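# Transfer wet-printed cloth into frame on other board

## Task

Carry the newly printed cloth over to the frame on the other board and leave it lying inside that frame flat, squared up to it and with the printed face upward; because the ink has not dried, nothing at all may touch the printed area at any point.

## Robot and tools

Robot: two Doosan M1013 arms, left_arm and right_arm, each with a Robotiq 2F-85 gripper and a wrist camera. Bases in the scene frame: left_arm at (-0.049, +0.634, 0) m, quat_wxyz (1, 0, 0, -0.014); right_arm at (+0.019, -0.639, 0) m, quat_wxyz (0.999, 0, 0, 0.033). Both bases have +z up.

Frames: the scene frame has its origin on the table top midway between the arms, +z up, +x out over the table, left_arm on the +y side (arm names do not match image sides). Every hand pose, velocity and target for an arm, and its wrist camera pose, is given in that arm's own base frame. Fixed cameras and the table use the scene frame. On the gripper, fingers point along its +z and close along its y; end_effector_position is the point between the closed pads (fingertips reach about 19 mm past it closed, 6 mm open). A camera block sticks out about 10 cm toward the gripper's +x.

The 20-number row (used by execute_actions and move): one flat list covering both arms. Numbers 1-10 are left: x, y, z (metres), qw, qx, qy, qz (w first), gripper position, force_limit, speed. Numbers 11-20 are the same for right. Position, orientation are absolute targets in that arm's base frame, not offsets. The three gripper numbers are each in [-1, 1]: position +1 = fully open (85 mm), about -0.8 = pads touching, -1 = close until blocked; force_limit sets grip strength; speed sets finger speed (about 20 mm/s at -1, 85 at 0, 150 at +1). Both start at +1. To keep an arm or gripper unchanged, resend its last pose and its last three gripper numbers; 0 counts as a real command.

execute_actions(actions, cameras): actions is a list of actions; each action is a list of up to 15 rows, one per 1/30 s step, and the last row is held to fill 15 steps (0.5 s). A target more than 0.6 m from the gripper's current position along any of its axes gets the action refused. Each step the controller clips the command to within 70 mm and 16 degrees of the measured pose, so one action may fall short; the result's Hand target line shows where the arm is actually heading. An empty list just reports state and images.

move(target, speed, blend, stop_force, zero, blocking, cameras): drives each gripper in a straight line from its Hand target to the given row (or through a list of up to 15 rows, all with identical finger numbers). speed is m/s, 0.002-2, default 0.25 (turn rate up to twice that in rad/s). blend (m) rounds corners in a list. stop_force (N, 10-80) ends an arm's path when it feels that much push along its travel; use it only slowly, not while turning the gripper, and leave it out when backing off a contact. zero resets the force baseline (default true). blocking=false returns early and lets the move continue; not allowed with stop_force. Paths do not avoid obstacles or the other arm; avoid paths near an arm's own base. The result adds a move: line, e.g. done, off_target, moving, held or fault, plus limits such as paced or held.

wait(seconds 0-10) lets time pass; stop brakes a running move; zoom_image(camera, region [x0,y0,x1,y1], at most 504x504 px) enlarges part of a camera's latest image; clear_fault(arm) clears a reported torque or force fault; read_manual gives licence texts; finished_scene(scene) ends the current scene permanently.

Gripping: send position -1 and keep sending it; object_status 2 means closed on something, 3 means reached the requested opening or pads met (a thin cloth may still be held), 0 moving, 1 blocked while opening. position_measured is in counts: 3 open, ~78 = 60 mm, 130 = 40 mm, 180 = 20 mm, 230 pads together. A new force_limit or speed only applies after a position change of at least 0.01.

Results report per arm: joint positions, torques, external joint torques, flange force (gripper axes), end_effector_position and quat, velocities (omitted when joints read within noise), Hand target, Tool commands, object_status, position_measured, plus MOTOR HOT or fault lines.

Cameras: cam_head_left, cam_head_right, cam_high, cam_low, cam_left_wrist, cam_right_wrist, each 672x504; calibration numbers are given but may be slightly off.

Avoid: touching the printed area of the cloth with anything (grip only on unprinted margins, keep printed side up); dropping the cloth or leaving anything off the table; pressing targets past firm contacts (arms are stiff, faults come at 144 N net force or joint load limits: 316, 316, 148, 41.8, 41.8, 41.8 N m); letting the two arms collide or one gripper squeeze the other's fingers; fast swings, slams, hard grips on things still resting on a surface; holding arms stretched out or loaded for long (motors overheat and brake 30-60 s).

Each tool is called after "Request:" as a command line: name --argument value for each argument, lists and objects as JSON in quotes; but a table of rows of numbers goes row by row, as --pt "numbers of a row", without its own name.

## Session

Request:
execute_actions --actions '[]'

Request:
zoom_image --camera "cam_high" --region '[200, 150, 440, 310]'

Scene clock: 0.00 s.
left_arm: end_effector_position=(+0.4738, +0.0213, +0.3537) position_measured=3 object_status=3 end_effector_quat_wxyz=(-0.219, +0.271, +0.898, +0.269) | right_arm: end_effector_position=(+0.7810, +0.6811, +0.3654) position_measured=3 object_status=3 end_effector_quat_wxyz=(-0.468, +0.751, +0.439, +0.159)
Joint positions: left_arm=[-0.334 0.068 1.865 0.515 1.704 0.191] | right_arm=[0.449 0.685 1.101 1.071 1.25 2.22]
Joint velocities: within noise
Joint torques (N m): no reading
External joint torques (N m): no reading
Flange force (N): no reading
Hand target: left_arm +0.4738, +0.0213, +0.3537; -0.219, +0.271, +0.898, +0.269 | right_arm +0.7810, +0.6811, +0.3654; -0.468, +0.751, +0.439, +0.159
Tool commands: left_gripper/position=+1.0 left_gripper/force_limit=+1.0 left_gripper/speed=+1.0 right_gripper/position=+1.0 right_gripper/force_limit=+1.0 right_gripper/speed=+1.0
camera_calibration:
cam_left_wrist: T_world_to_cam=[[0.580557, 0.747889, 0.321894, -0.389264], [0.813364, -0.51458, -0.27138, -0.257228], [-0.037322, 0.419368, -0.907049, 0.454853], [0, 0, 0, 1]] pos_world=[0.452186, -0.0319888, 0.46807]
cam_right_wrist: T_world_to_cam=[[0.801458, -0.232586, -0.550971, -0.25858], [-0.485254, -0.791393, -0.371786, 1.06353], [-0.349563, 0.565332, -0.747132, 0.292825], [0, 0, 0, 1]] pos_world=[0.825683, 0.615984, 0.471715]

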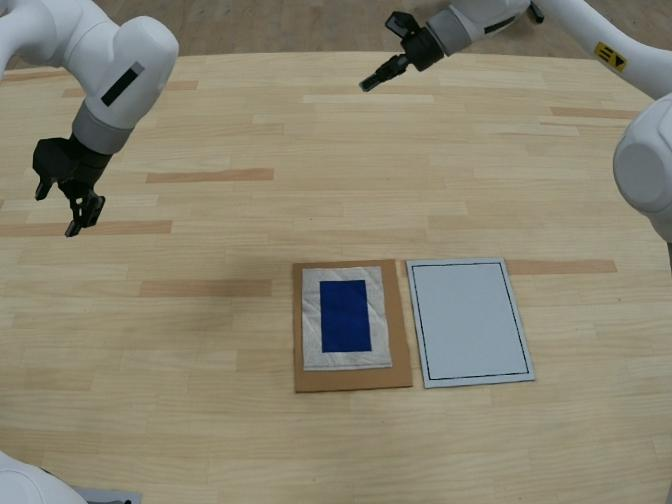

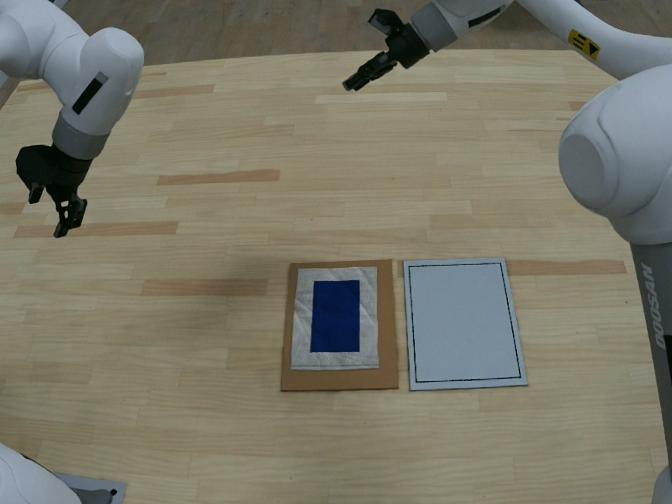

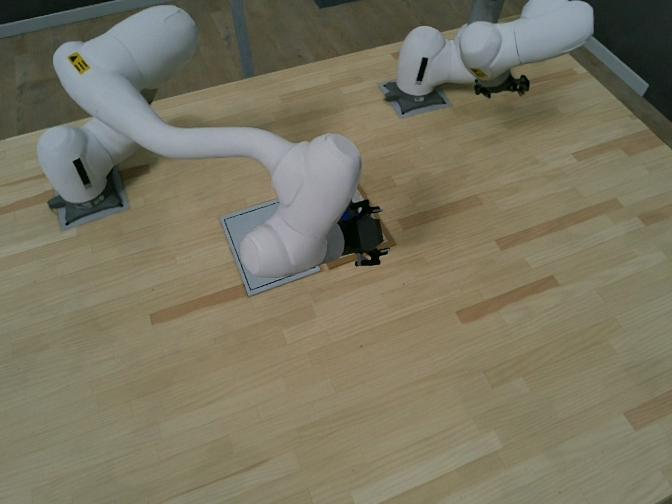

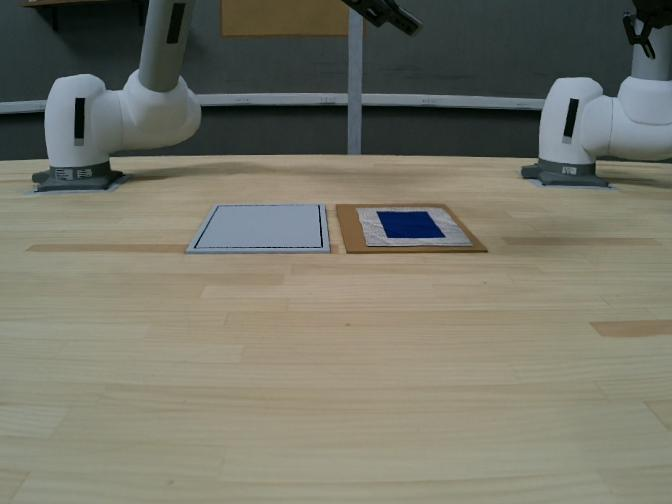

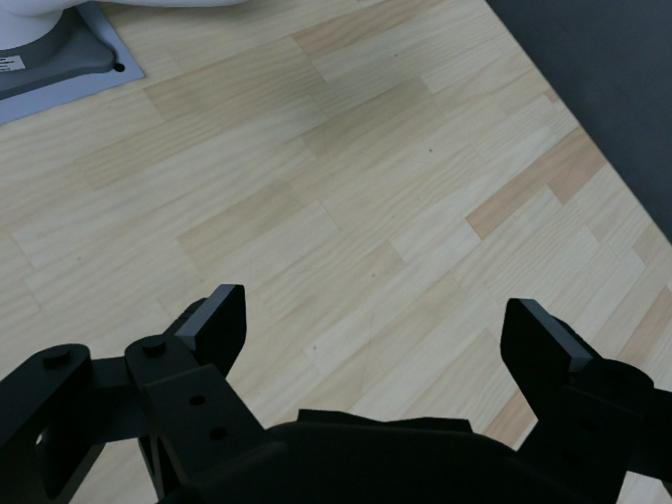

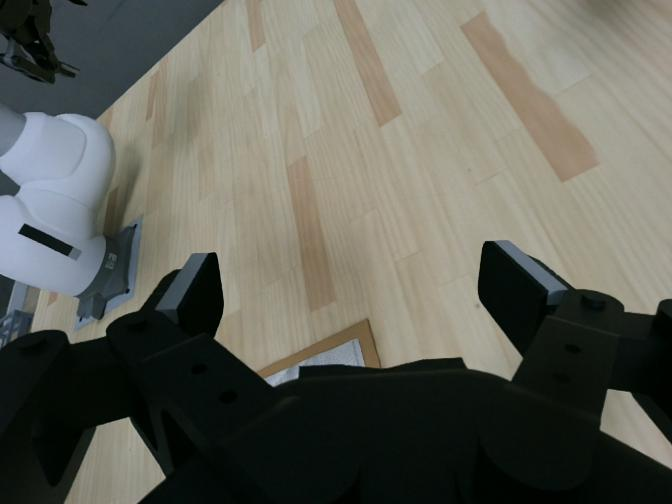

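Scaled by 2.100 from the camera's 672x504 image, which has a finer 960x720 frame.

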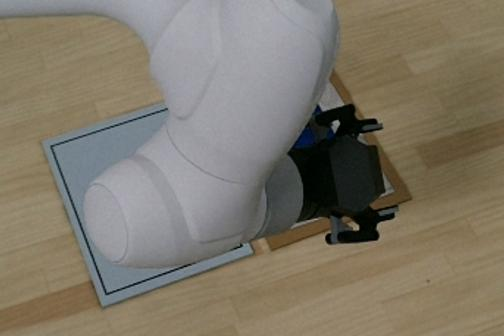

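Request:
move --target '[0.4738,0.0213,0.3537,-0.219,0.271,0.898,0.269,-0.246,-0.9,-1,0.40,0.42,0.35,0,0.006,1,0,-0.246,-0.9,-1]' --speed 0.35 --cameras '["cam_high","cam_head_right"]'

Request:
move --target '[0.6083,-0.42,0.3,0,0.9992,0.041,0,-0.246,-0.9,-1,0.40,0.42,0.35,0,0.006,1,0,-0.246,-0.9,-1]' --speed 0.35

Scene clock: 5.73 s.
left_arm: end_effector_position=(+0.4738, +0.0213, +0.3537) position_measured=160 object_status=3 end_effector_quat_wxyz=(-0.219, +0.271, +0.898, +0.269) | right_arm: end_effector_position=(+0.4000, +0.4200, +0.3500) position_measured=160 object_status=3 end_effector_quat_wxyz=(+0.000, +0.006, +1.000, +0.000)
Joint positions: left_arm=[-0.333 0.068 1.865 0.514 1.704 0.191] | right_arm=[0.75 0.058 1.753 0 1.33 0.762]
Joint velocities: within noise
Joint torques (N m): left_arm=[3.56 -47.33 -37.41 4.8 1.48 -0.53] | right_arm=[-2.55 -53.26 -41.09 3.56 0.08 -0.19]
External joint torques (N m): left_arm=[-3.56 -0.04 -2.57 0.08 -0.12 0.56] | right_arm=[2.58 4.74 -0.97 0.77 -0.02 0.19]
Flange force (N): left_arm=[-2.2 -1.6 -7.1] | right_arm=[-3.0 10.2 0.5]
Hand target: left_arm +0.4738, +0.0213, +0.3537; -0.219, +0.271, +0.898, +0.269 | right_arm +0.4000, +0.4200, +0.3500; +0.000, +0.006, +1.000, +0.000
Off the commanded pose: left_arm 0.000 m, 0 deg | right_arm 0.000 m, 0 deg.
move: done
Images, in order (width x height): cam_head_right 672x504, cam_high 672x504.

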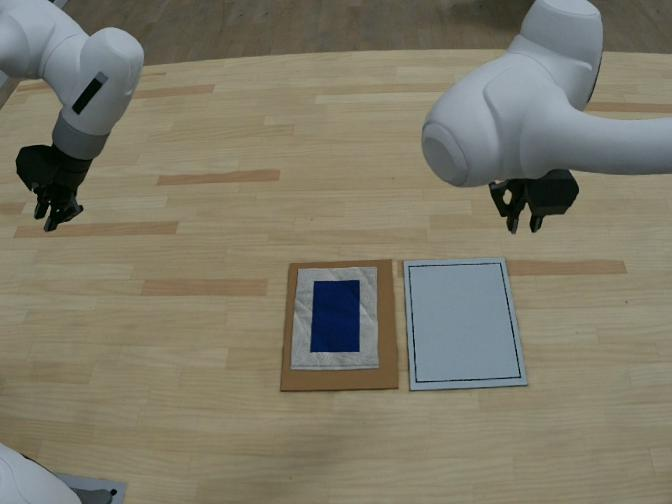

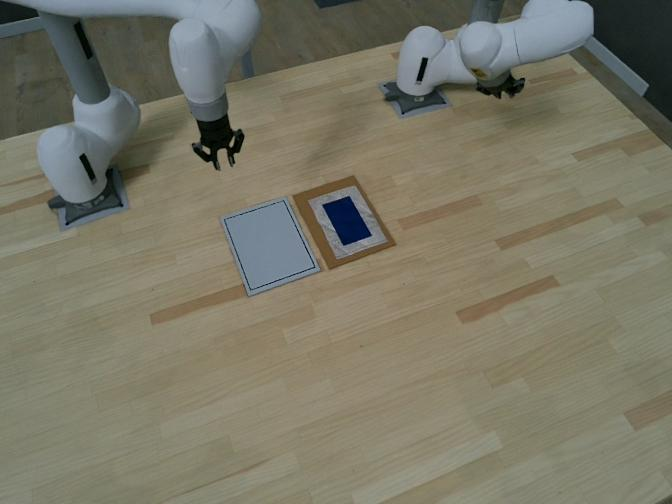

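Scene clock: 9.80 s.
left_arm: end_effector_position=(+0.6083, -0.4200, +0.3000) position_measured=160 object_status=3 end_effector_quat_wxyz=(+0.000, +0.999, +0.041, +0.000) | right_arm: end_effector_position=(+0.4000, +0.4200, +0.3500) position_measured=160 object_status=3 end_effector_quat_wxyz=(+0.000, +0.006, +1.000, +0.000)
Joint positions: left_arm=[-0.651 0.329 1.515 0 1.297 2.409] | right_arm=[0.75 0.058 1.753 0 1.33 0.762]
Joint velocities: within noise
Joint torques (N m): left_arm=[3.25 -75.88 -39.24 4.19 0.01 -0.54] | right_arm=[-2.67 -52.53 -40.65 3.65 0.08 -0.14]
External joint torques (N m): left_arm=[-3.25 -0.29 -2.54 0.11 -0.07 0.54] | right_arm=[2.49 4.52 -1.35 0.67 -0.03 0.14]
Flange force (N): left_arm=[1.4 5.9 -3.2] | right_arm=[-3.3 10.3 -0.1]
Hand target: left_arm +0.6083, -0.4200, +0.3000; +0.000, +0.999, +0.041, +0.000 | right_arm +0.4000, +0.4200, +0.3500; +0.000, +0.006, +1.000, +0.000
Off the commanded pose: left_arm 0.000 m, 0 deg | right_arm 0.000 m, 0 deg.
move: done
camera_calibration:
cam_left_wrist: T_world_to_cam=[[0.0916614, -0.993821, -0.0625961, -0.43883], [-0.94655, -0.106479, 0.304474, 0.460842], [-0.309258, 0.0313418, -0.950462, 0.611649], [0, 0, 0, 1]] pos_world=[0.665592, -0.406219, 0.413565]
cam_right_wrist: T_world_to_cam=[[0.0357788, 0.998041, 0.0513258, -0.443768], [0.918135, -0.0531091, 0.392693, -0.472558], [0.39465, 0.0330739, -0.918236, 0.281518], [0, 0, 0, 1]] pos_world=[0.338649, 0.40849, 0.466847]

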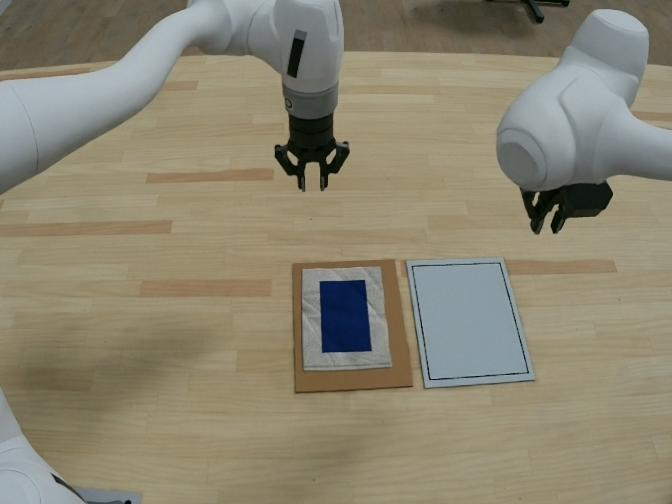

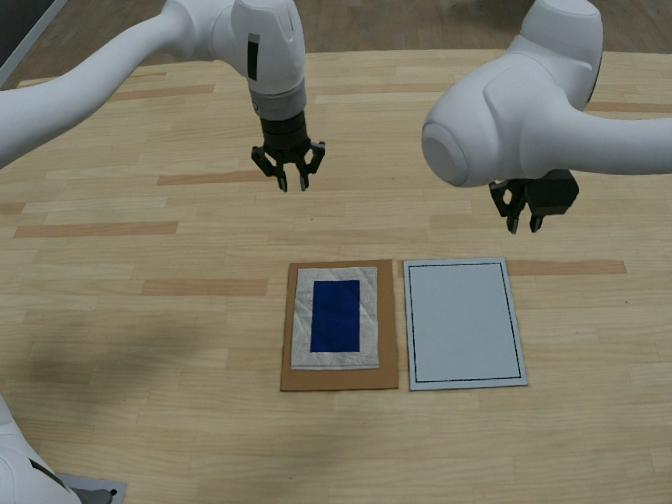

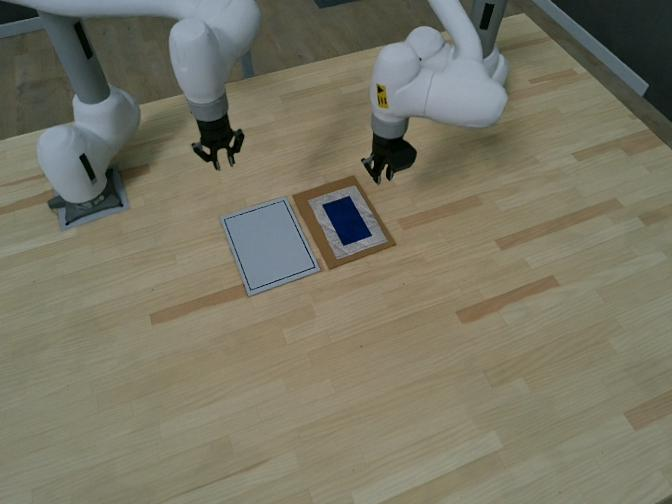

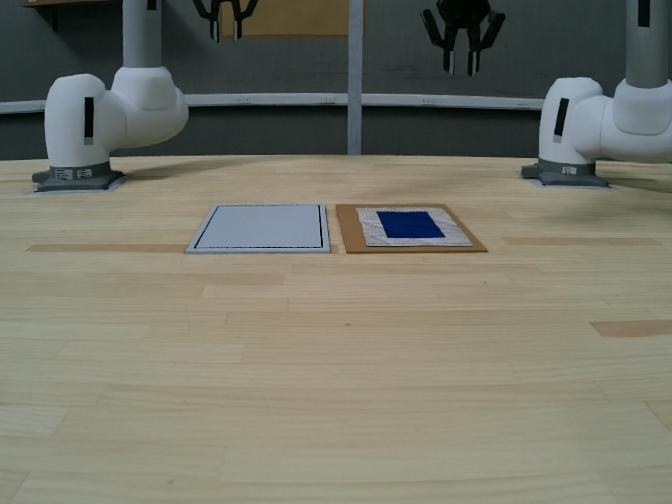

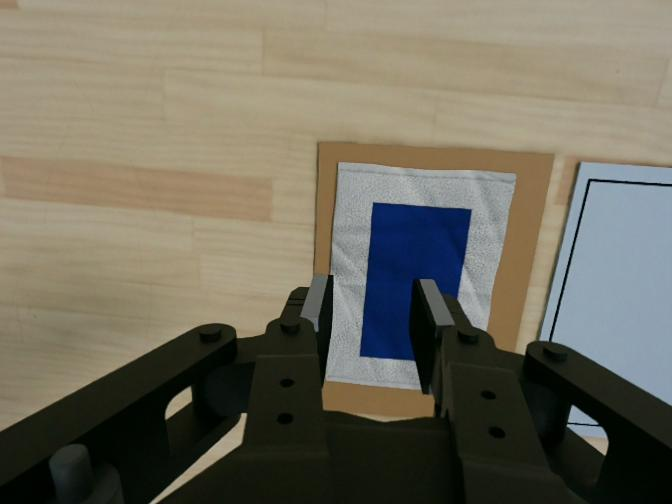

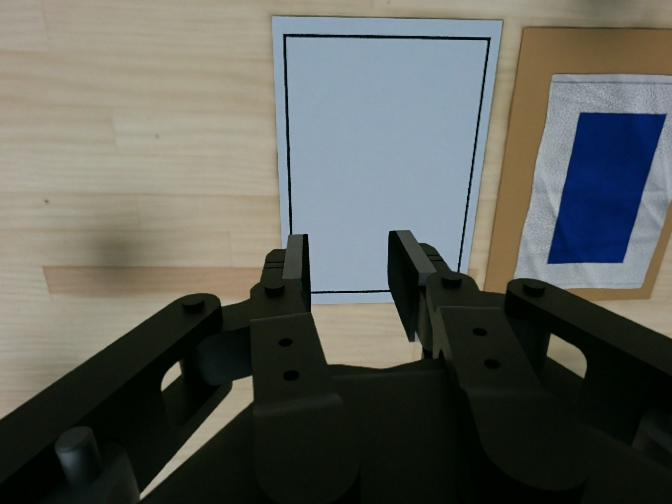

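Request:
zoom_image --camera "cam_left_wrist" --region '[310, 130, 672, 450]'

Request:
zoom_image --camera "cam_head_right" --region '[270, 250, 540, 400]'

Scaled by 1.392 from the camera's 672x504 image, which has a finer 960x720 frame.

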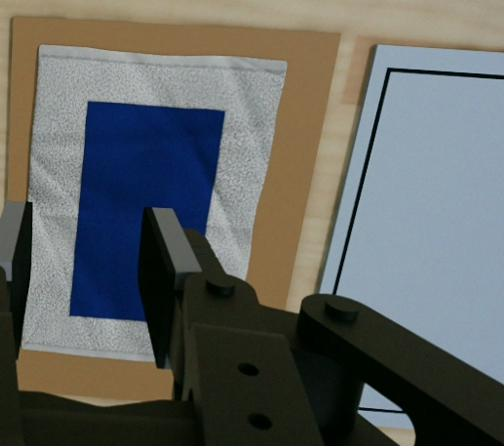

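Scaled by 1.867 from the camera's 672x504 image, which has a finer 960x720 frame.

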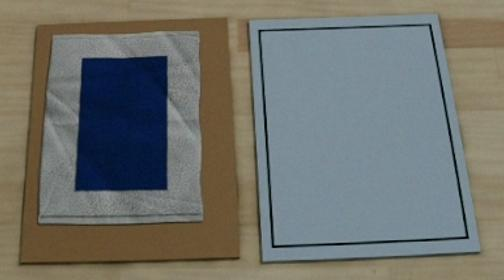

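Request:
move --target '[0.6136,-0.5509,0.055,0,0.9993,0.0365,0,-0.246,-0.9,-1,0.3690,0.6702,0.055,0,0.0105,0.9999,0,-0.246,-0.9,-1]' --speed 0.2

Scene clock: 20.87 s.
left_arm: end_effector_position=(+0.6136, -0.5509, +0.0551) position_measured=160 object_status=3 end_effector_quat_wxyz=(+0.000, +0.999, +0.037, +0.000) | right_arm: end_effector_position=(+0.3690, +0.6702, +0.0551) position_measured=160 object_status=3 end_effector_quat_wxyz=(+0.000, +0.011, +1.000, +0.000)
Joint positions: left_arm=[-0.773 0.621 1.544 0 0.976 2.295] | right_arm=[1.022 0.543 1.681 0 0.917 1.043]
Joint velocities: within noise
Joint torques (N m): left_arm=[3.15 -96.91 -33.56 3.58 0.08 -0.58] | right_arm=[-2.58 -92.65 -33.24 2.91 0.09 -0.18]
External joint torques (N m): left_arm=[-3.04 -1.29 -2.46 0.13 -0.13 0.58] | right_arm=[2.76 3.06 -1.19 0.65 -0.05 0.18]
Flange force (N): left_arm=[0.5 4.9 -2.3] | right_arm=[0.3 7.7 2.4]
Hand target: left_arm +0.6136, -0.5509, +0.0550; +0.000, +0.999, +0.037, +0.000 | right_arm +0.3690, +0.6702, +0.0550; +0.000, +0.011, +1.000, +0.000
Off the commanded pose: left_arm 0.000 m, 0 deg | right_arm 0.000 m, 0 deg.
move: done
camera_calibration:
cam_left_wrist: T_world_to_cam=[[0.0827889, -0.994605, -0.0625044, -0.579729], [-0.947473, -0.0979986, 0.304452, 0.531861], [-0.308935, 0.034016, -0.950475, 0.385835], [0, 0, 0, 1]] pos_world=[0.671117, -0.537604, 0.168564]
cam_right_wrist: T_world_to_cam=[[0.0447288, 0.997674, 0.0514303, -0.680273], [0.917601, -0.0613844, 0.392735, -0.309354], [0.394979, 0.0296259, -0.918212, 0.0168438], [0, 0, 0, 1]] pos_world=[0.307639, 0.659203, 0.171947]

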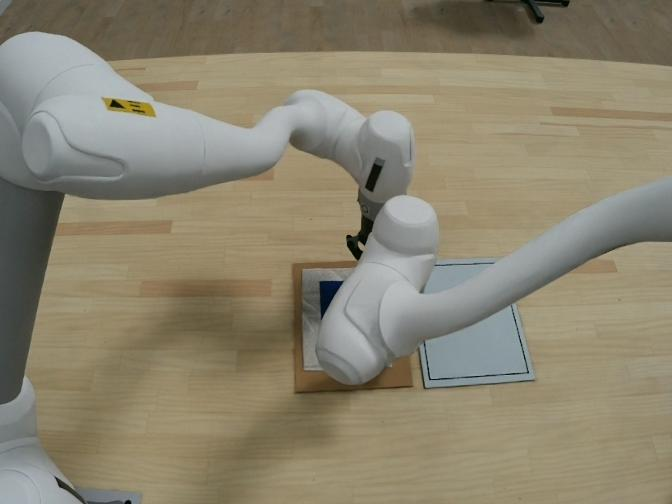

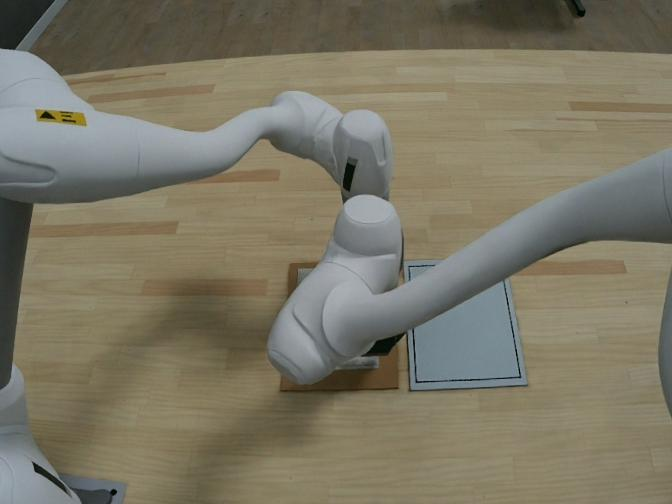

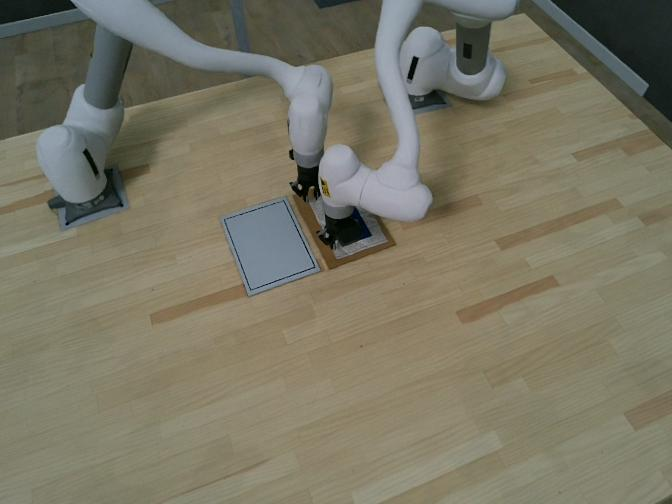

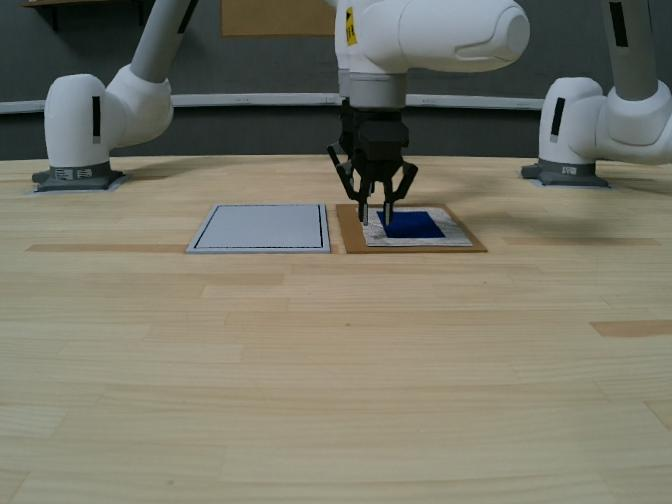

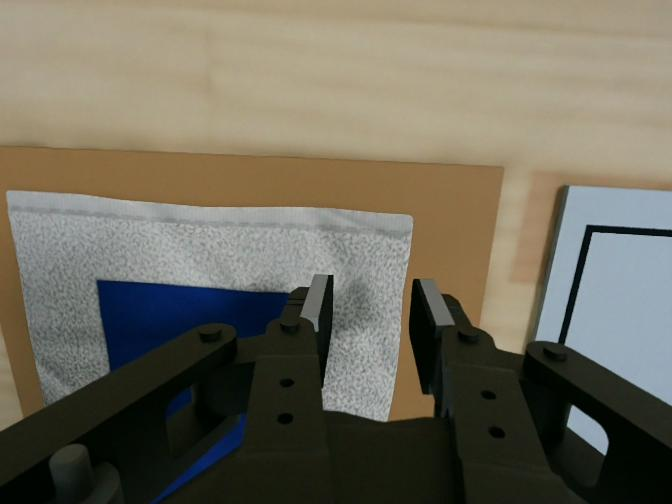

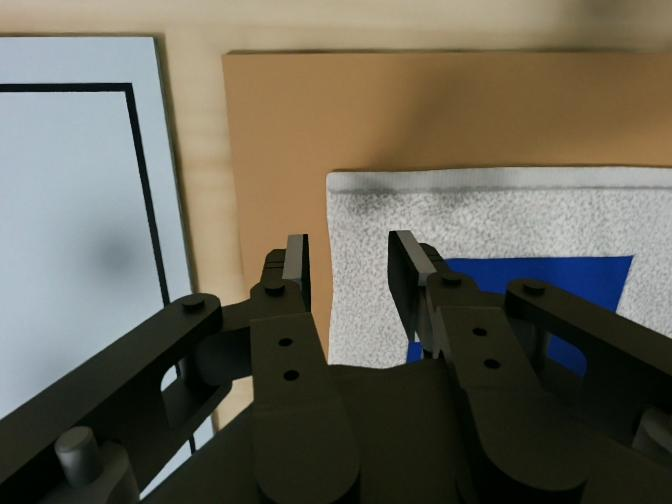

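Request:
move --pt "0.6166 -0.5500 0.045 0 0.9993 0.0365 0 -0.246 -0.9 -1 0.3640 0.6762 0.043 0 0.0105 0.9999 0 -0.246 -0.9 -1" --speed 0.03 --cameras '["cam_left_wrist","cam_right_wrist"]'

Request:
move --target '[0.6166,-0.5500,0.018,0,0.9993,0.0365,0,-0.246,-0.9,-1,0.3640,0.6762,0.016,0,0.0105,0.9999,0,-0.246,-0.9,-1]' --speed 0.008 --stop_force 12 --cameras '["cam_left_wrist","cam_right_wrist"]'

Scene clock: 23.83 s.
left_arm: end_effector_position=(+0.6166, -0.5500, +0.0450) position_measured=160 object_status=3 end_effector_quat_wxyz=(+0.000, +0.999, +0.036, +0.000) | right_arm: end_effector_position=(+0.3640, +0.6762, +0.0430) position_measured=160 object_status=3 end_effector_quat_wxyz=(+0.000, +0.010, +1.000, +0.000)
Joint positions: left_arm=[-0.77 0.633 1.546 0 0.963 2.298] | right_arm=[1.032 0.559 1.681 0 0.902 1.053]
Joint velocities: within noise
Joint torques (N m): left_arm=[3.46 -97.68 -33.24 3.54 0.01 -0.58] | right_arm=[-2.38 -95.16 -32.83 2.84 0.03 -0.19]
External joint torques (N m): left_arm=[-3.47 -0.24 -2.21 0.11 -0.07 0.58] | right_arm=[2.64 5.26 -1.02 0.66 0 0.19]
Flange force (N): left_arm=[0.8 5.8 -1.3] | right_arm=[-0.9 9.8 4.8]
Hand target: left_arm +0.6166, -0.5500, +0.0450; +0.000, +0.999, +0.037, +0.000 | right_arm +0.3640, +0.6762, +0.0430; +0.000, +0.011, +1.000, +0.000
Off the commanded pose: left_arm 0.000 m, 0 deg | right_arm 0.000 m, 0 deg.
move: done
camera_calibration:
cam_left_wrist: T_world_to_cam=[[0.0827202, -0.994598, -0.0627, -0.579632], [-0.94745, -0.0979962, 0.304524, 0.537841], [-0.309023, 0.0342149, -0.950439, 0.377293], [0, 0, 0, 1]] pos_world=[0.674117, -0.536704, 0.158465]
cam_right_wrist: T_world_to_cam=[[0.0447729, 0.997677, 0.0513407, -0.68541], [0.917598, -0.0613898, 0.39274, -0.299551], [0.39498, 0.029526, -0.918215, 0.00763676], [0, 0, 0, 1]] pos_world=[0.302539, 0.665203, 0.159847]
Images, in order (width x height): cam_left_wrist 672x504, cam_right_wrist 672x504.

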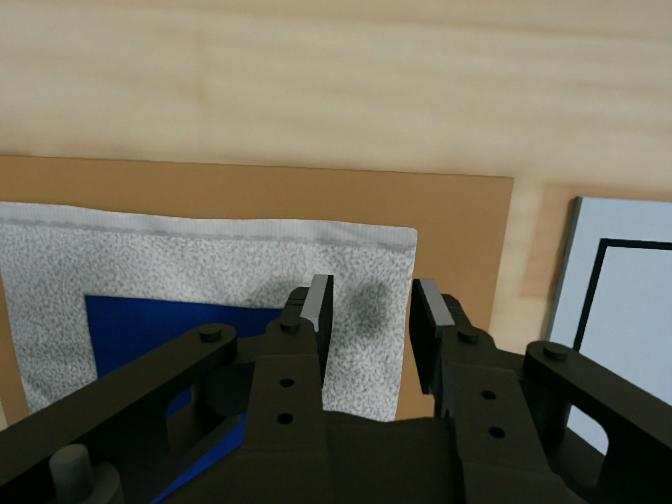

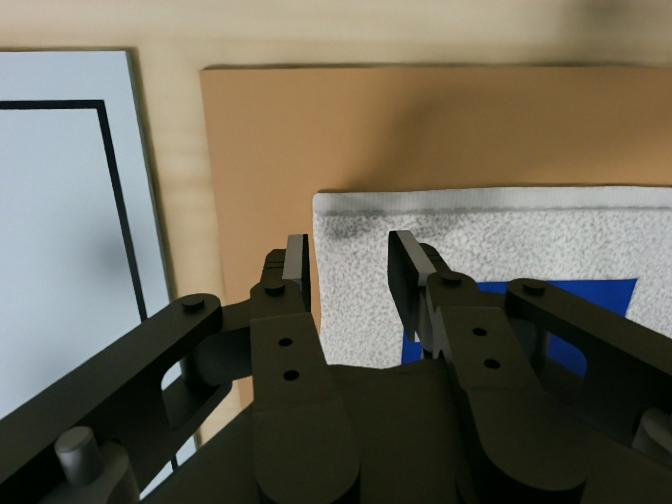

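Scene clock: 26.63 s.
left_arm: end_effector_position=(+0.6167, -0.5501, +0.0276) position_measured=160 object_status=3 end_effector_quat_wxyz=(+0.000, +0.999, +0.037, +0.000) | right_arm: end_effector_position=(+0.3641, +0.6763, +0.0259) position_measured=160 object_status=3 end_effector_quat_wxyz=(+0.000, +0.011, +1.000, +0.000)
Joint positions: left_arm=[-0.77 0.649 1.554 0 0.938 2.298] | right_arm=[1.032 0.576 1.69 0 0.875 1.053]
Joint velocities: within noise
Joint torques (N m): left_arm=[3.5 -82.78 -25.23 3.48 -0.48 -0.6] | right_arm=[-2.75 -78.32 -23.61 2.73 -0.16 -0.2]
External joint torques (N m): left_arm=[-3.49 -15.93 -9.58 0.1 0.43 0.6] | right_arm=[2.83 -12.84 -9.64 0.71 0.19 0.2]
Flange force (N): left_arm=[-0.8 4.2 -20.3] | right_arm=[0.8 7.0 -18.2]
Hand target: left_arm +0.6167, -0.5501, +0.0276; +0.000, +0.999, +0.037, +0.000 | right_arm +0.3640, +0.6763, +0.0259; +0.000, +0.011, +1.000, +0.000
Off the commanded pose: left_arm 0.010 m, 0 deg | right_arm 0.010 m, 0 deg.
move: contact (left_arm, right_arm)
camera_calibration:
cam_left_wrist: T_world_to_cam=[[0.0826959, -0.994616, -0.0624605, -0.58075], [-0.94752, -0.0978924, 0.304339, 0.54327], [-0.308815, 0.0340149, -0.950514, 0.360517], [0, 0, 0, 1]] pos_world=[0.674118, -0.536704, 0.141064]
cam_right_wrist: T_world_to_cam=[[0.0447396, 0.997662, 0.051662, -0.684662], [0.91755, -0.0614894, 0.392838, -0.292853], [0.395096, 0.0298271, -0.918155, -0.00835176], [0, 0, 0, 1]] pos_world=[0.302639, 0.665303, 0.142747]
Images, in order (width x height): cam_left_wrist 672x504, cam_right_wrist 672x504.

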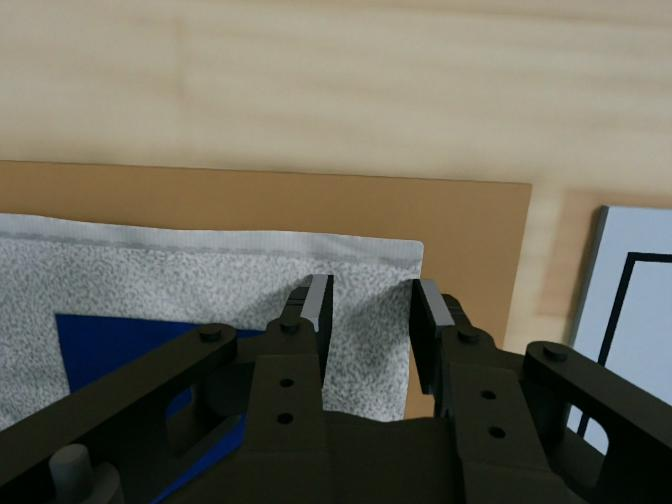

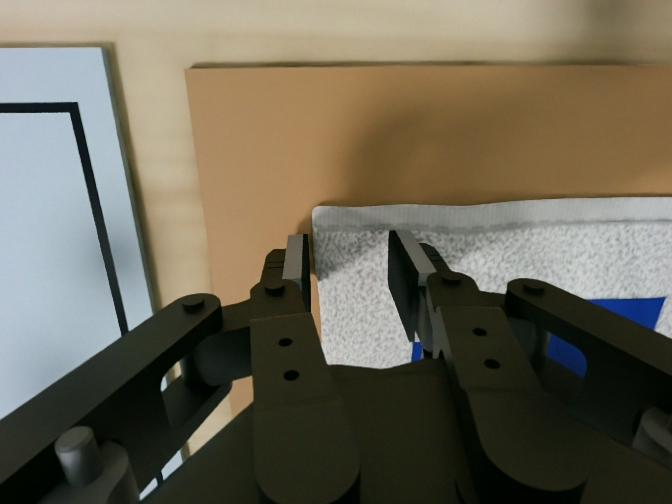

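Close.

Request:
move --target '[0.6167,-0.5501,0.0277,0,0.9993,0.0365,0,-1,-0.9,-1,0.3640,0.6763,0.0259,0,0.0105,0.9999,0,-1,-0.9,-1]' --speed 0.01 --cameras '["cam_left_wrist","cam_right_wrist","cam_low"]'

Scene clock: 29.13 s.
left_arm: end_effector_position=(+0.6167, -0.5501, +0.0277) position_measured=230 object_status=3 end_effector_quat_wxyz=(+0.000, +0.999, +0.037, +0.000) | right_arm: end_effector_position=(+0.3640, +0.6763, +0.0259) position_measured=217 object_status=2 end_effector_quat_wxyz=(+0.000, +0.011, +1.000, +0.000)
Joint positions: left_arm=[-0.77 0.649 1.554 0 0.939 2.298] | right_arm=[1.032 0.576 1.689 0 0.876 1.053]
Joint velocities: within noise
Joint torques (N m): left_arm=[3.7 -70.1 -17.67 3.52 0.15 -0.58] | right_arm=[-5.67 -52.39 -4.94 1.81 2.17 -0.17]
External joint torques (N m): left_arm=[-3.7 -29.05 -17.27 0.08 -0.2 0.58] | right_arm=[5.59 -38.94 -28.31 1.62 -2.14 0.17]
Flange force (N): left_arm=[-0.6 4.8 -35.6] | right_arm=[0.9 14.8 -50.6]
Hand target: left_arm +0.6167, -0.5501, +0.0277; +0.000, +0.999, +0.037, +0.000 | right_arm +0.3640, +0.6763, +0.0259; +0.000, +0.011, +1.000, +0.000
Off the commanded pose: left_arm 0.000 m, 0 deg | right_arm 0.000 m, 0 deg.
move: done
camera_calibration:
cam_left_wrist: T_world_to_cam=[[0.0827202, -0.994598, -0.0627, -0.580816], [-0.94745, -0.0979962, 0.304524, 0.5431], [-0.309023, 0.0342149, -0.950439, 0.360854], [0, 0, 0, 1]] pos_world=[0.674117, -0.536804, 0.141165]
cam_right_wrist: T_world_to_cam=[[0.0447341, 0.997674, 0.0514325, -0.68474], [0.917601, -0.0613901, 0.392735, -0.292953], [0.394979, 0.0296259, -0.918212, -0.00808492], [0, 0, 0, 1]] pos_world=[0.302639, 0.665403, 0.142847]
Images, in order (width x height): cam_low 672x504, cam_left_wrist 672x504, cam_right_wrist 672x504.

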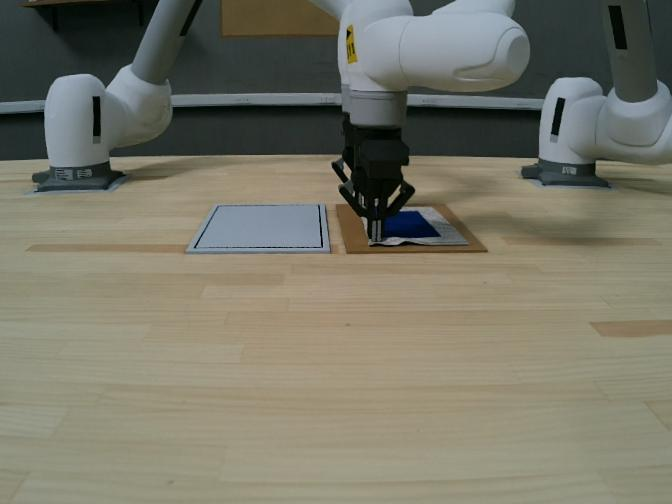

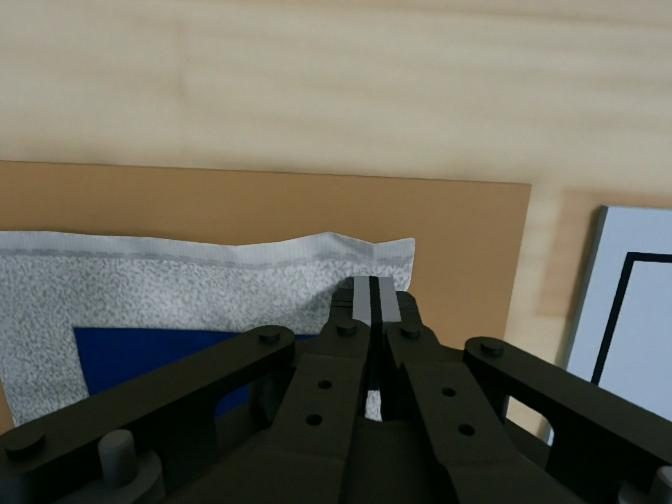

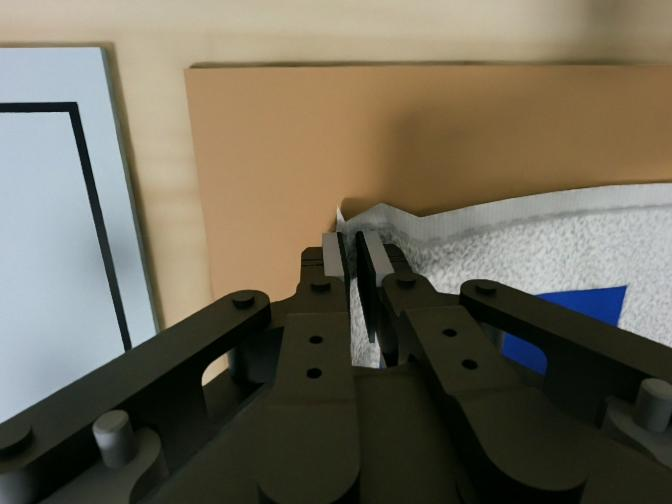

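Request:
move --target '[0.6167,-0.5501,0.05,0,0.9993,0.0365,0,-0.19,-0.9,-1,0.3640,0.6763,0.0285,0,0.0105,0.9999,0,-1,-0.9,-1]' --speed 0.03 --cameras '["cam_left_wrist","cam_right_wrist","cam_low"]'

Scene clock: 32.80 s.
left_arm: end_effector_position=(+0.6167, -0.5501, +0.0500) position_measured=153 object_status=0 end_effector_quat_wxyz=(+0.000, +0.999, +0.037, +0.000) | right_arm: end_effector_position=(+0.3640, +0.6763, +0.0285) position_measured=223 object_status=2 end_effector_quat_wxyz=(+0.000, +0.011, +1.000, +0.000)
Joint positions: left_arm=[-0.77 0.628 1.543 0 0.971 2.298] | right_arm=[1.032 0.574 1.688 0 0.88 1.053]
Joint velocities: within noise
Joint torques (N m): left_arm=[3.56 -97.46 -33.43 3.54 0.06 -0.6] | right_arm=[-3.21 -91.44 -29.47 2.61 0.39 -0.14]
External joint torques (N m): left_arm=[-3.52 -0.33 -2.22 0.13 -0.12 0.6] | right_arm=[2.95 0.37 -3.87 0.82 -0.36 0.14]
Flange force (N): left_arm=[0.7 5.8 -1.3] | right_arm=[-0.5 9.8 -0.9]
Hand target: left_arm +0.6167, -0.5501, +0.0500; +0.000, +0.999, +0.037, +0.000 | right_arm +0.3640, +0.6763, +0.0285; +0.000, +0.011, +1.000, +0.000
Off the commanded pose: left_arm 0.000 m, 0 deg | right_arm 0.000 m, 0 deg.
move: done
camera_calibration:
cam_left_wrist: T_world_to_cam=[[0.0827501, -0.994602, -0.0626052, -0.579464], [-0.947447, -0.0979957, 0.304533, 0.5364], [-0.309024, 0.034115, -0.950442, 0.382027], [0, 0, 0, 1]] pos_world=[0.674217, -0.536804, 0.163465]
cam_right_wrist: T_world_to_cam=[[0.0447341, 0.997674, 0.0514325, -0.684869], [0.917601, -0.0613901, 0.392735, -0.293935], [0.394979, 0.0296259, -0.918212, -0.00578939], [0, 0, 0, 1]] pos_world=[0.302639, 0.665403, 0.145347]
Images, in order (width x height): cam_low 672x504, cam_left_wrist 672x504, cam_right_wrist 672x504.

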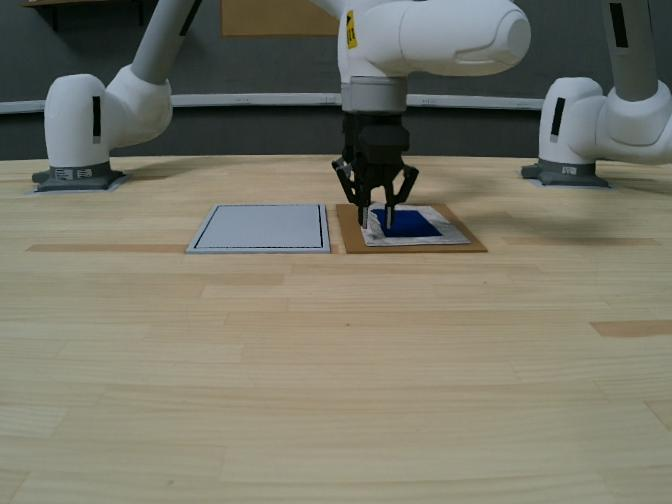

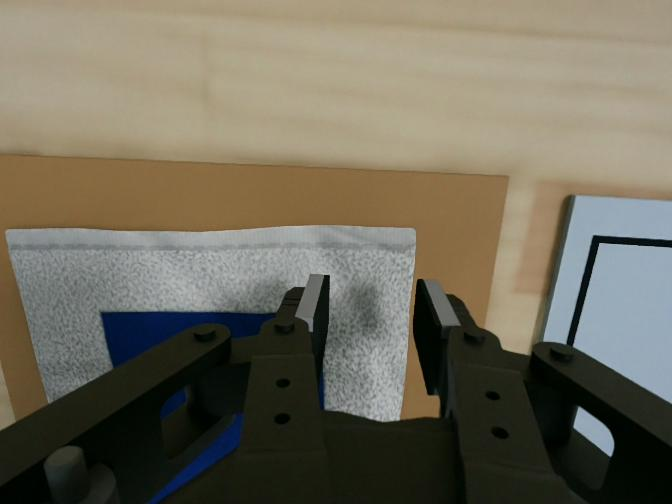

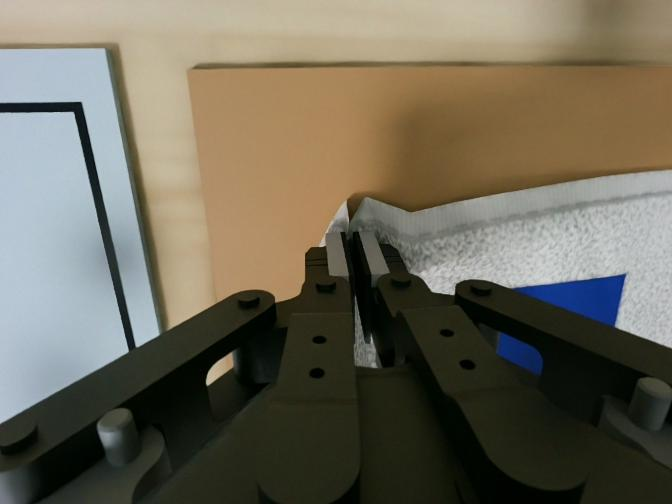

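Request:
move --target '[0.6167,-0.5480,0.045,0,0.9993,0.0365,0,-0.19,-0.9,-1,0.3640,0.6763,0.0285,0,0.0105,0.9999,0,-1,-0.9,-1]' --speed 0.03 --cameras '[]'

Request:
move --target '[0.6167,-0.5480,0.015,0,0.9993,0.0365,0,-0.19,-0.9,-1,0.3640,0.6763,0.0285,0,0.0105,0.9999,0,-1,-0.9,-1]' --speed 0.008 --stop_force 16 --cameras '["cam_left_wrist"]'

Scene clock: 35.43 s.
left_arm: end_effector_position=(+0.6167, -0.5480, +0.0450) position_measured=153 object_status=3 end_effector_quat_wxyz=(+0.000, +0.999, +0.036, +0.000) | right_arm: end_effector_position=(+0.3640, +0.6763, +0.0285) position_measured=223 object_status=2 end_effector_quat_wxyz=(+0.000, +0.011, +1.000, +0.000)
Joint positions: left_arm=[-0.768 0.631 1.549 0 0.962 2.3] | right_arm=[1.032 0.574 1.688 0 0.88 1.053]
Joint velocities: within noise
Joint torques (N m): left_arm=[3.54 -97.68 -33.11 3.55 0.03 -0.57] | right_arm=[-3.22 -91.57 -29.33 2.64 0.42 -0.13]
External joint torques (N m): left_arm=[-3.44 -0.78 -2.52 0.12 -0.09 0.57] | right_arm=[3.14 0.73 -3.94 0.79 -0.39 0.13]
Flange force (N): left_arm=[0.8 5.8 -1.9] | right_arm=[-0.5 10.4 -0.5]
Hand target: left_arm +0.6167, -0.5480, +0.0450; +0.000, +0.999, +0.037, +0.000 | right_arm +0.3640, +0.6763, +0.0285; +0.000, +0.011, +1.000, +0.000
Off the commanded pose: left_arm 0.000 m, 0 deg | right_arm 0.000 m, 0 deg.
move: done
No camera images: "cameras" was empty.

Scene clock: 38.27 s.
left_arm: end_effector_position=(+0.6168, -0.5481, +0.0273) position_measured=153 object_status=3 end_effector_quat_wxyz=(+0.000, +0.999, +0.037, +0.000) | right_arm: end_effector_position=(+0.3640, +0.6763, +0.0285) position_measured=223 object_status=2 end_effector_quat_wxyz=(+0.000, +0.011, +1.000, +0.000)
Joint positions: left_arm=[-0.768 0.648 1.558 0 0.936 2.3] | right_arm=[1.032 0.574 1.688 0 0.88 1.053]
Joint velocities: within noise
Joint torques (N m): left_arm=[3.61 -76.17 -22.26 3.55 -0.77 -0.55] | right_arm=[-3.32 -91.62 -29.28 2.6 0.43 -0.16]
External joint torques (N m): left_arm=[-3.62 -22.42 -12.5 0.03 0.72 0.55] | right_arm=[3.28 0.85 -3.98 0.83 -0.4 0.16]
Flange force (N): left_arm=[-1.8 3.5 -28.3] | right_arm=[-0.5 10.7 -0.4]
Hand target: left_arm +0.6168, -0.5481, +0.0273; +0.000, +0.999, +0.036, +0.000 | right_arm +0.3640, +0.6763, +0.0285; +0.000, +0.011, +1.000, +0.000
Off the commanded pose: left_arm 0.012 m, 0 deg | right_arm 0.000 m, 0 deg.
move: contact (left_arm)
camera_calibration:
cam_left_wrist: T_world_to_cam=[[0.0827287, -0.994619, -0.0623578, -0.578826], [-0.947547, -0.0978889, 0.304258, 0.543683], [-0.308725, 0.033916, -0.950546, 0.360086], [0, 0, 0, 1]] pos_world=[0.674218, -0.534704, 0.140764]
Images, in order (width x height): cam_left_wrist 672x504.

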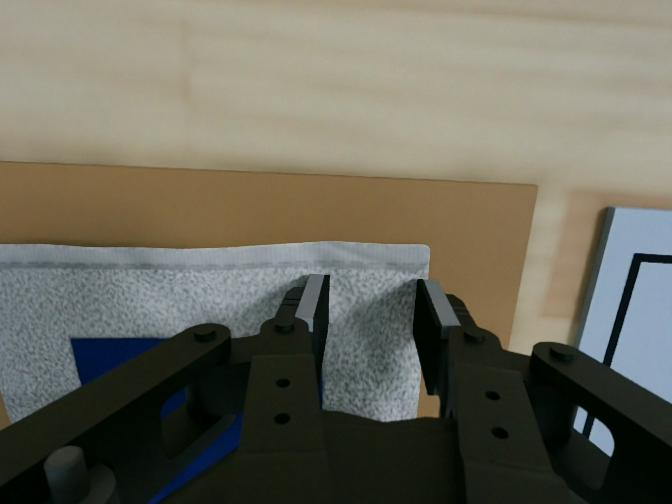

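Request:
move --target '[0.6167,-0.5480,0.0273,0,0.9993,0.0365,0,-1,-0.9,-1,0.3640,0.6763,0.0285,0,0.0105,0.9999,0,-1,-0.9,-1]' --speed 0.01 --cameras '["cam_left_wrist","cam_right_wrist","cam_low"]'

Scene clock: 40.90 s.
left_arm: end_effector_position=(+0.6167, -0.5480, +0.0273) position_measured=231 object_status=3 end_effector_quat_wxyz=(+0.000, +0.999, +0.037, +0.000) | right_arm: end_effector_position=(+0.3640, +0.6763, +0.0285) position_measured=223 object_status=2 end_effector_quat_wxyz=(+0.000, +0.011, +1.000, +0.000)
Joint positions: left_arm=[-0.768 0.648 1.558 0 0.936 2.3] | right_arm=[1.032 0.574 1.688 0 0.88 1.053]
Joint velocities: within noise
Joint torques (N m): left_arm=[2.13 -46.77 -6.85 3.09 -0.68 -0.57] | right_arm=[-3.44 -91.65 -29.28 2.62 0.42 -0.16]
External joint torques (N m): left_arm=[-2.12 -52.11 -28.03 0.5 0.62 0.57] | right_arm=[3.31 0.81 -3.98 0.81 -0.38 0.16]
Flange force (N): left_arm=[-1.7 1.0 -63.9] | right_arm=[-0.4 10.7 -0.5]
Hand target: left_arm +0.6167, -0.5480, +0.0273; +0.000, +0.999, +0.037, +0.000 | right_arm +0.3640, +0.6763, +0.0285; +0.000, +0.011, +1.000, +0.000
Off the commanded pose: left_arm 0.000 m, 0 deg | right_arm 0.000 m, 0 deg.
move: done
camera_calibration:
cam_left_wrist: T_world_to_cam=[[0.0827202, -0.994598, -0.0627, -0.578753], [-0.94745, -0.0979962, 0.304524, 0.543427], [-0.309023, 0.0342149, -0.950439, 0.360402], [0, 0, 0, 1]] pos_world=[0.674117, -0.534704, 0.140765]
cam_right_wrist: T_world_to_cam=[[0.0447729, 0.997677, 0.0513407, -0.684869], [0.917598, -0.0613898, 0.39274, -0.293935], [0.39498, 0.029526, -0.918215, -0.00572277], [0, 0, 0, 1]] pos_world=[0.302639, 0.665403, 0.145347]
Images, in order (width x height): cam_low 672x504, cam_left_wrist 672x504, cam_right_wrist 672x504.

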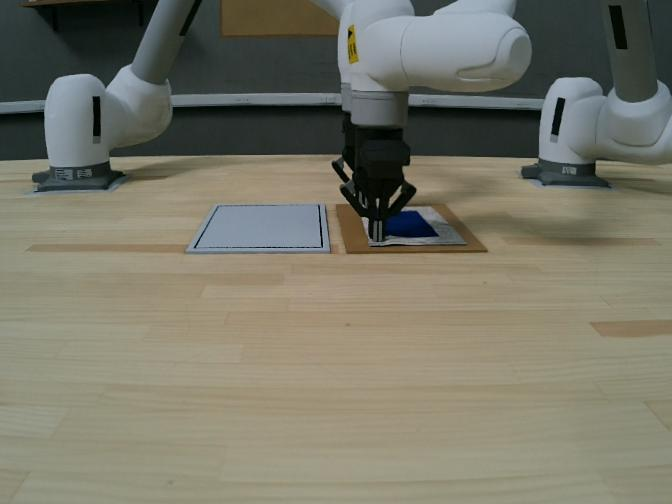

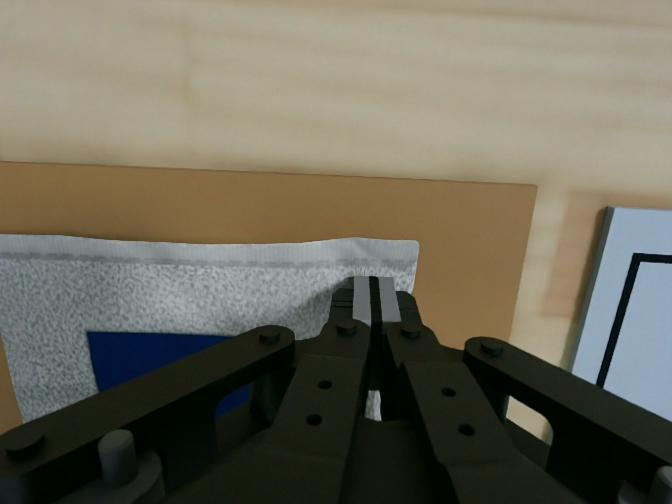

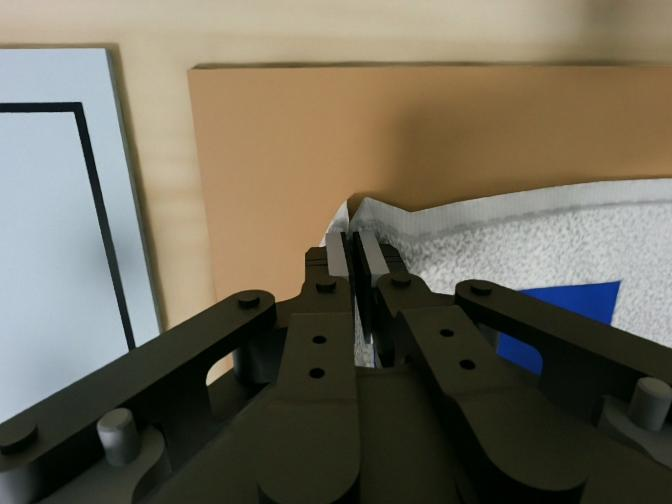

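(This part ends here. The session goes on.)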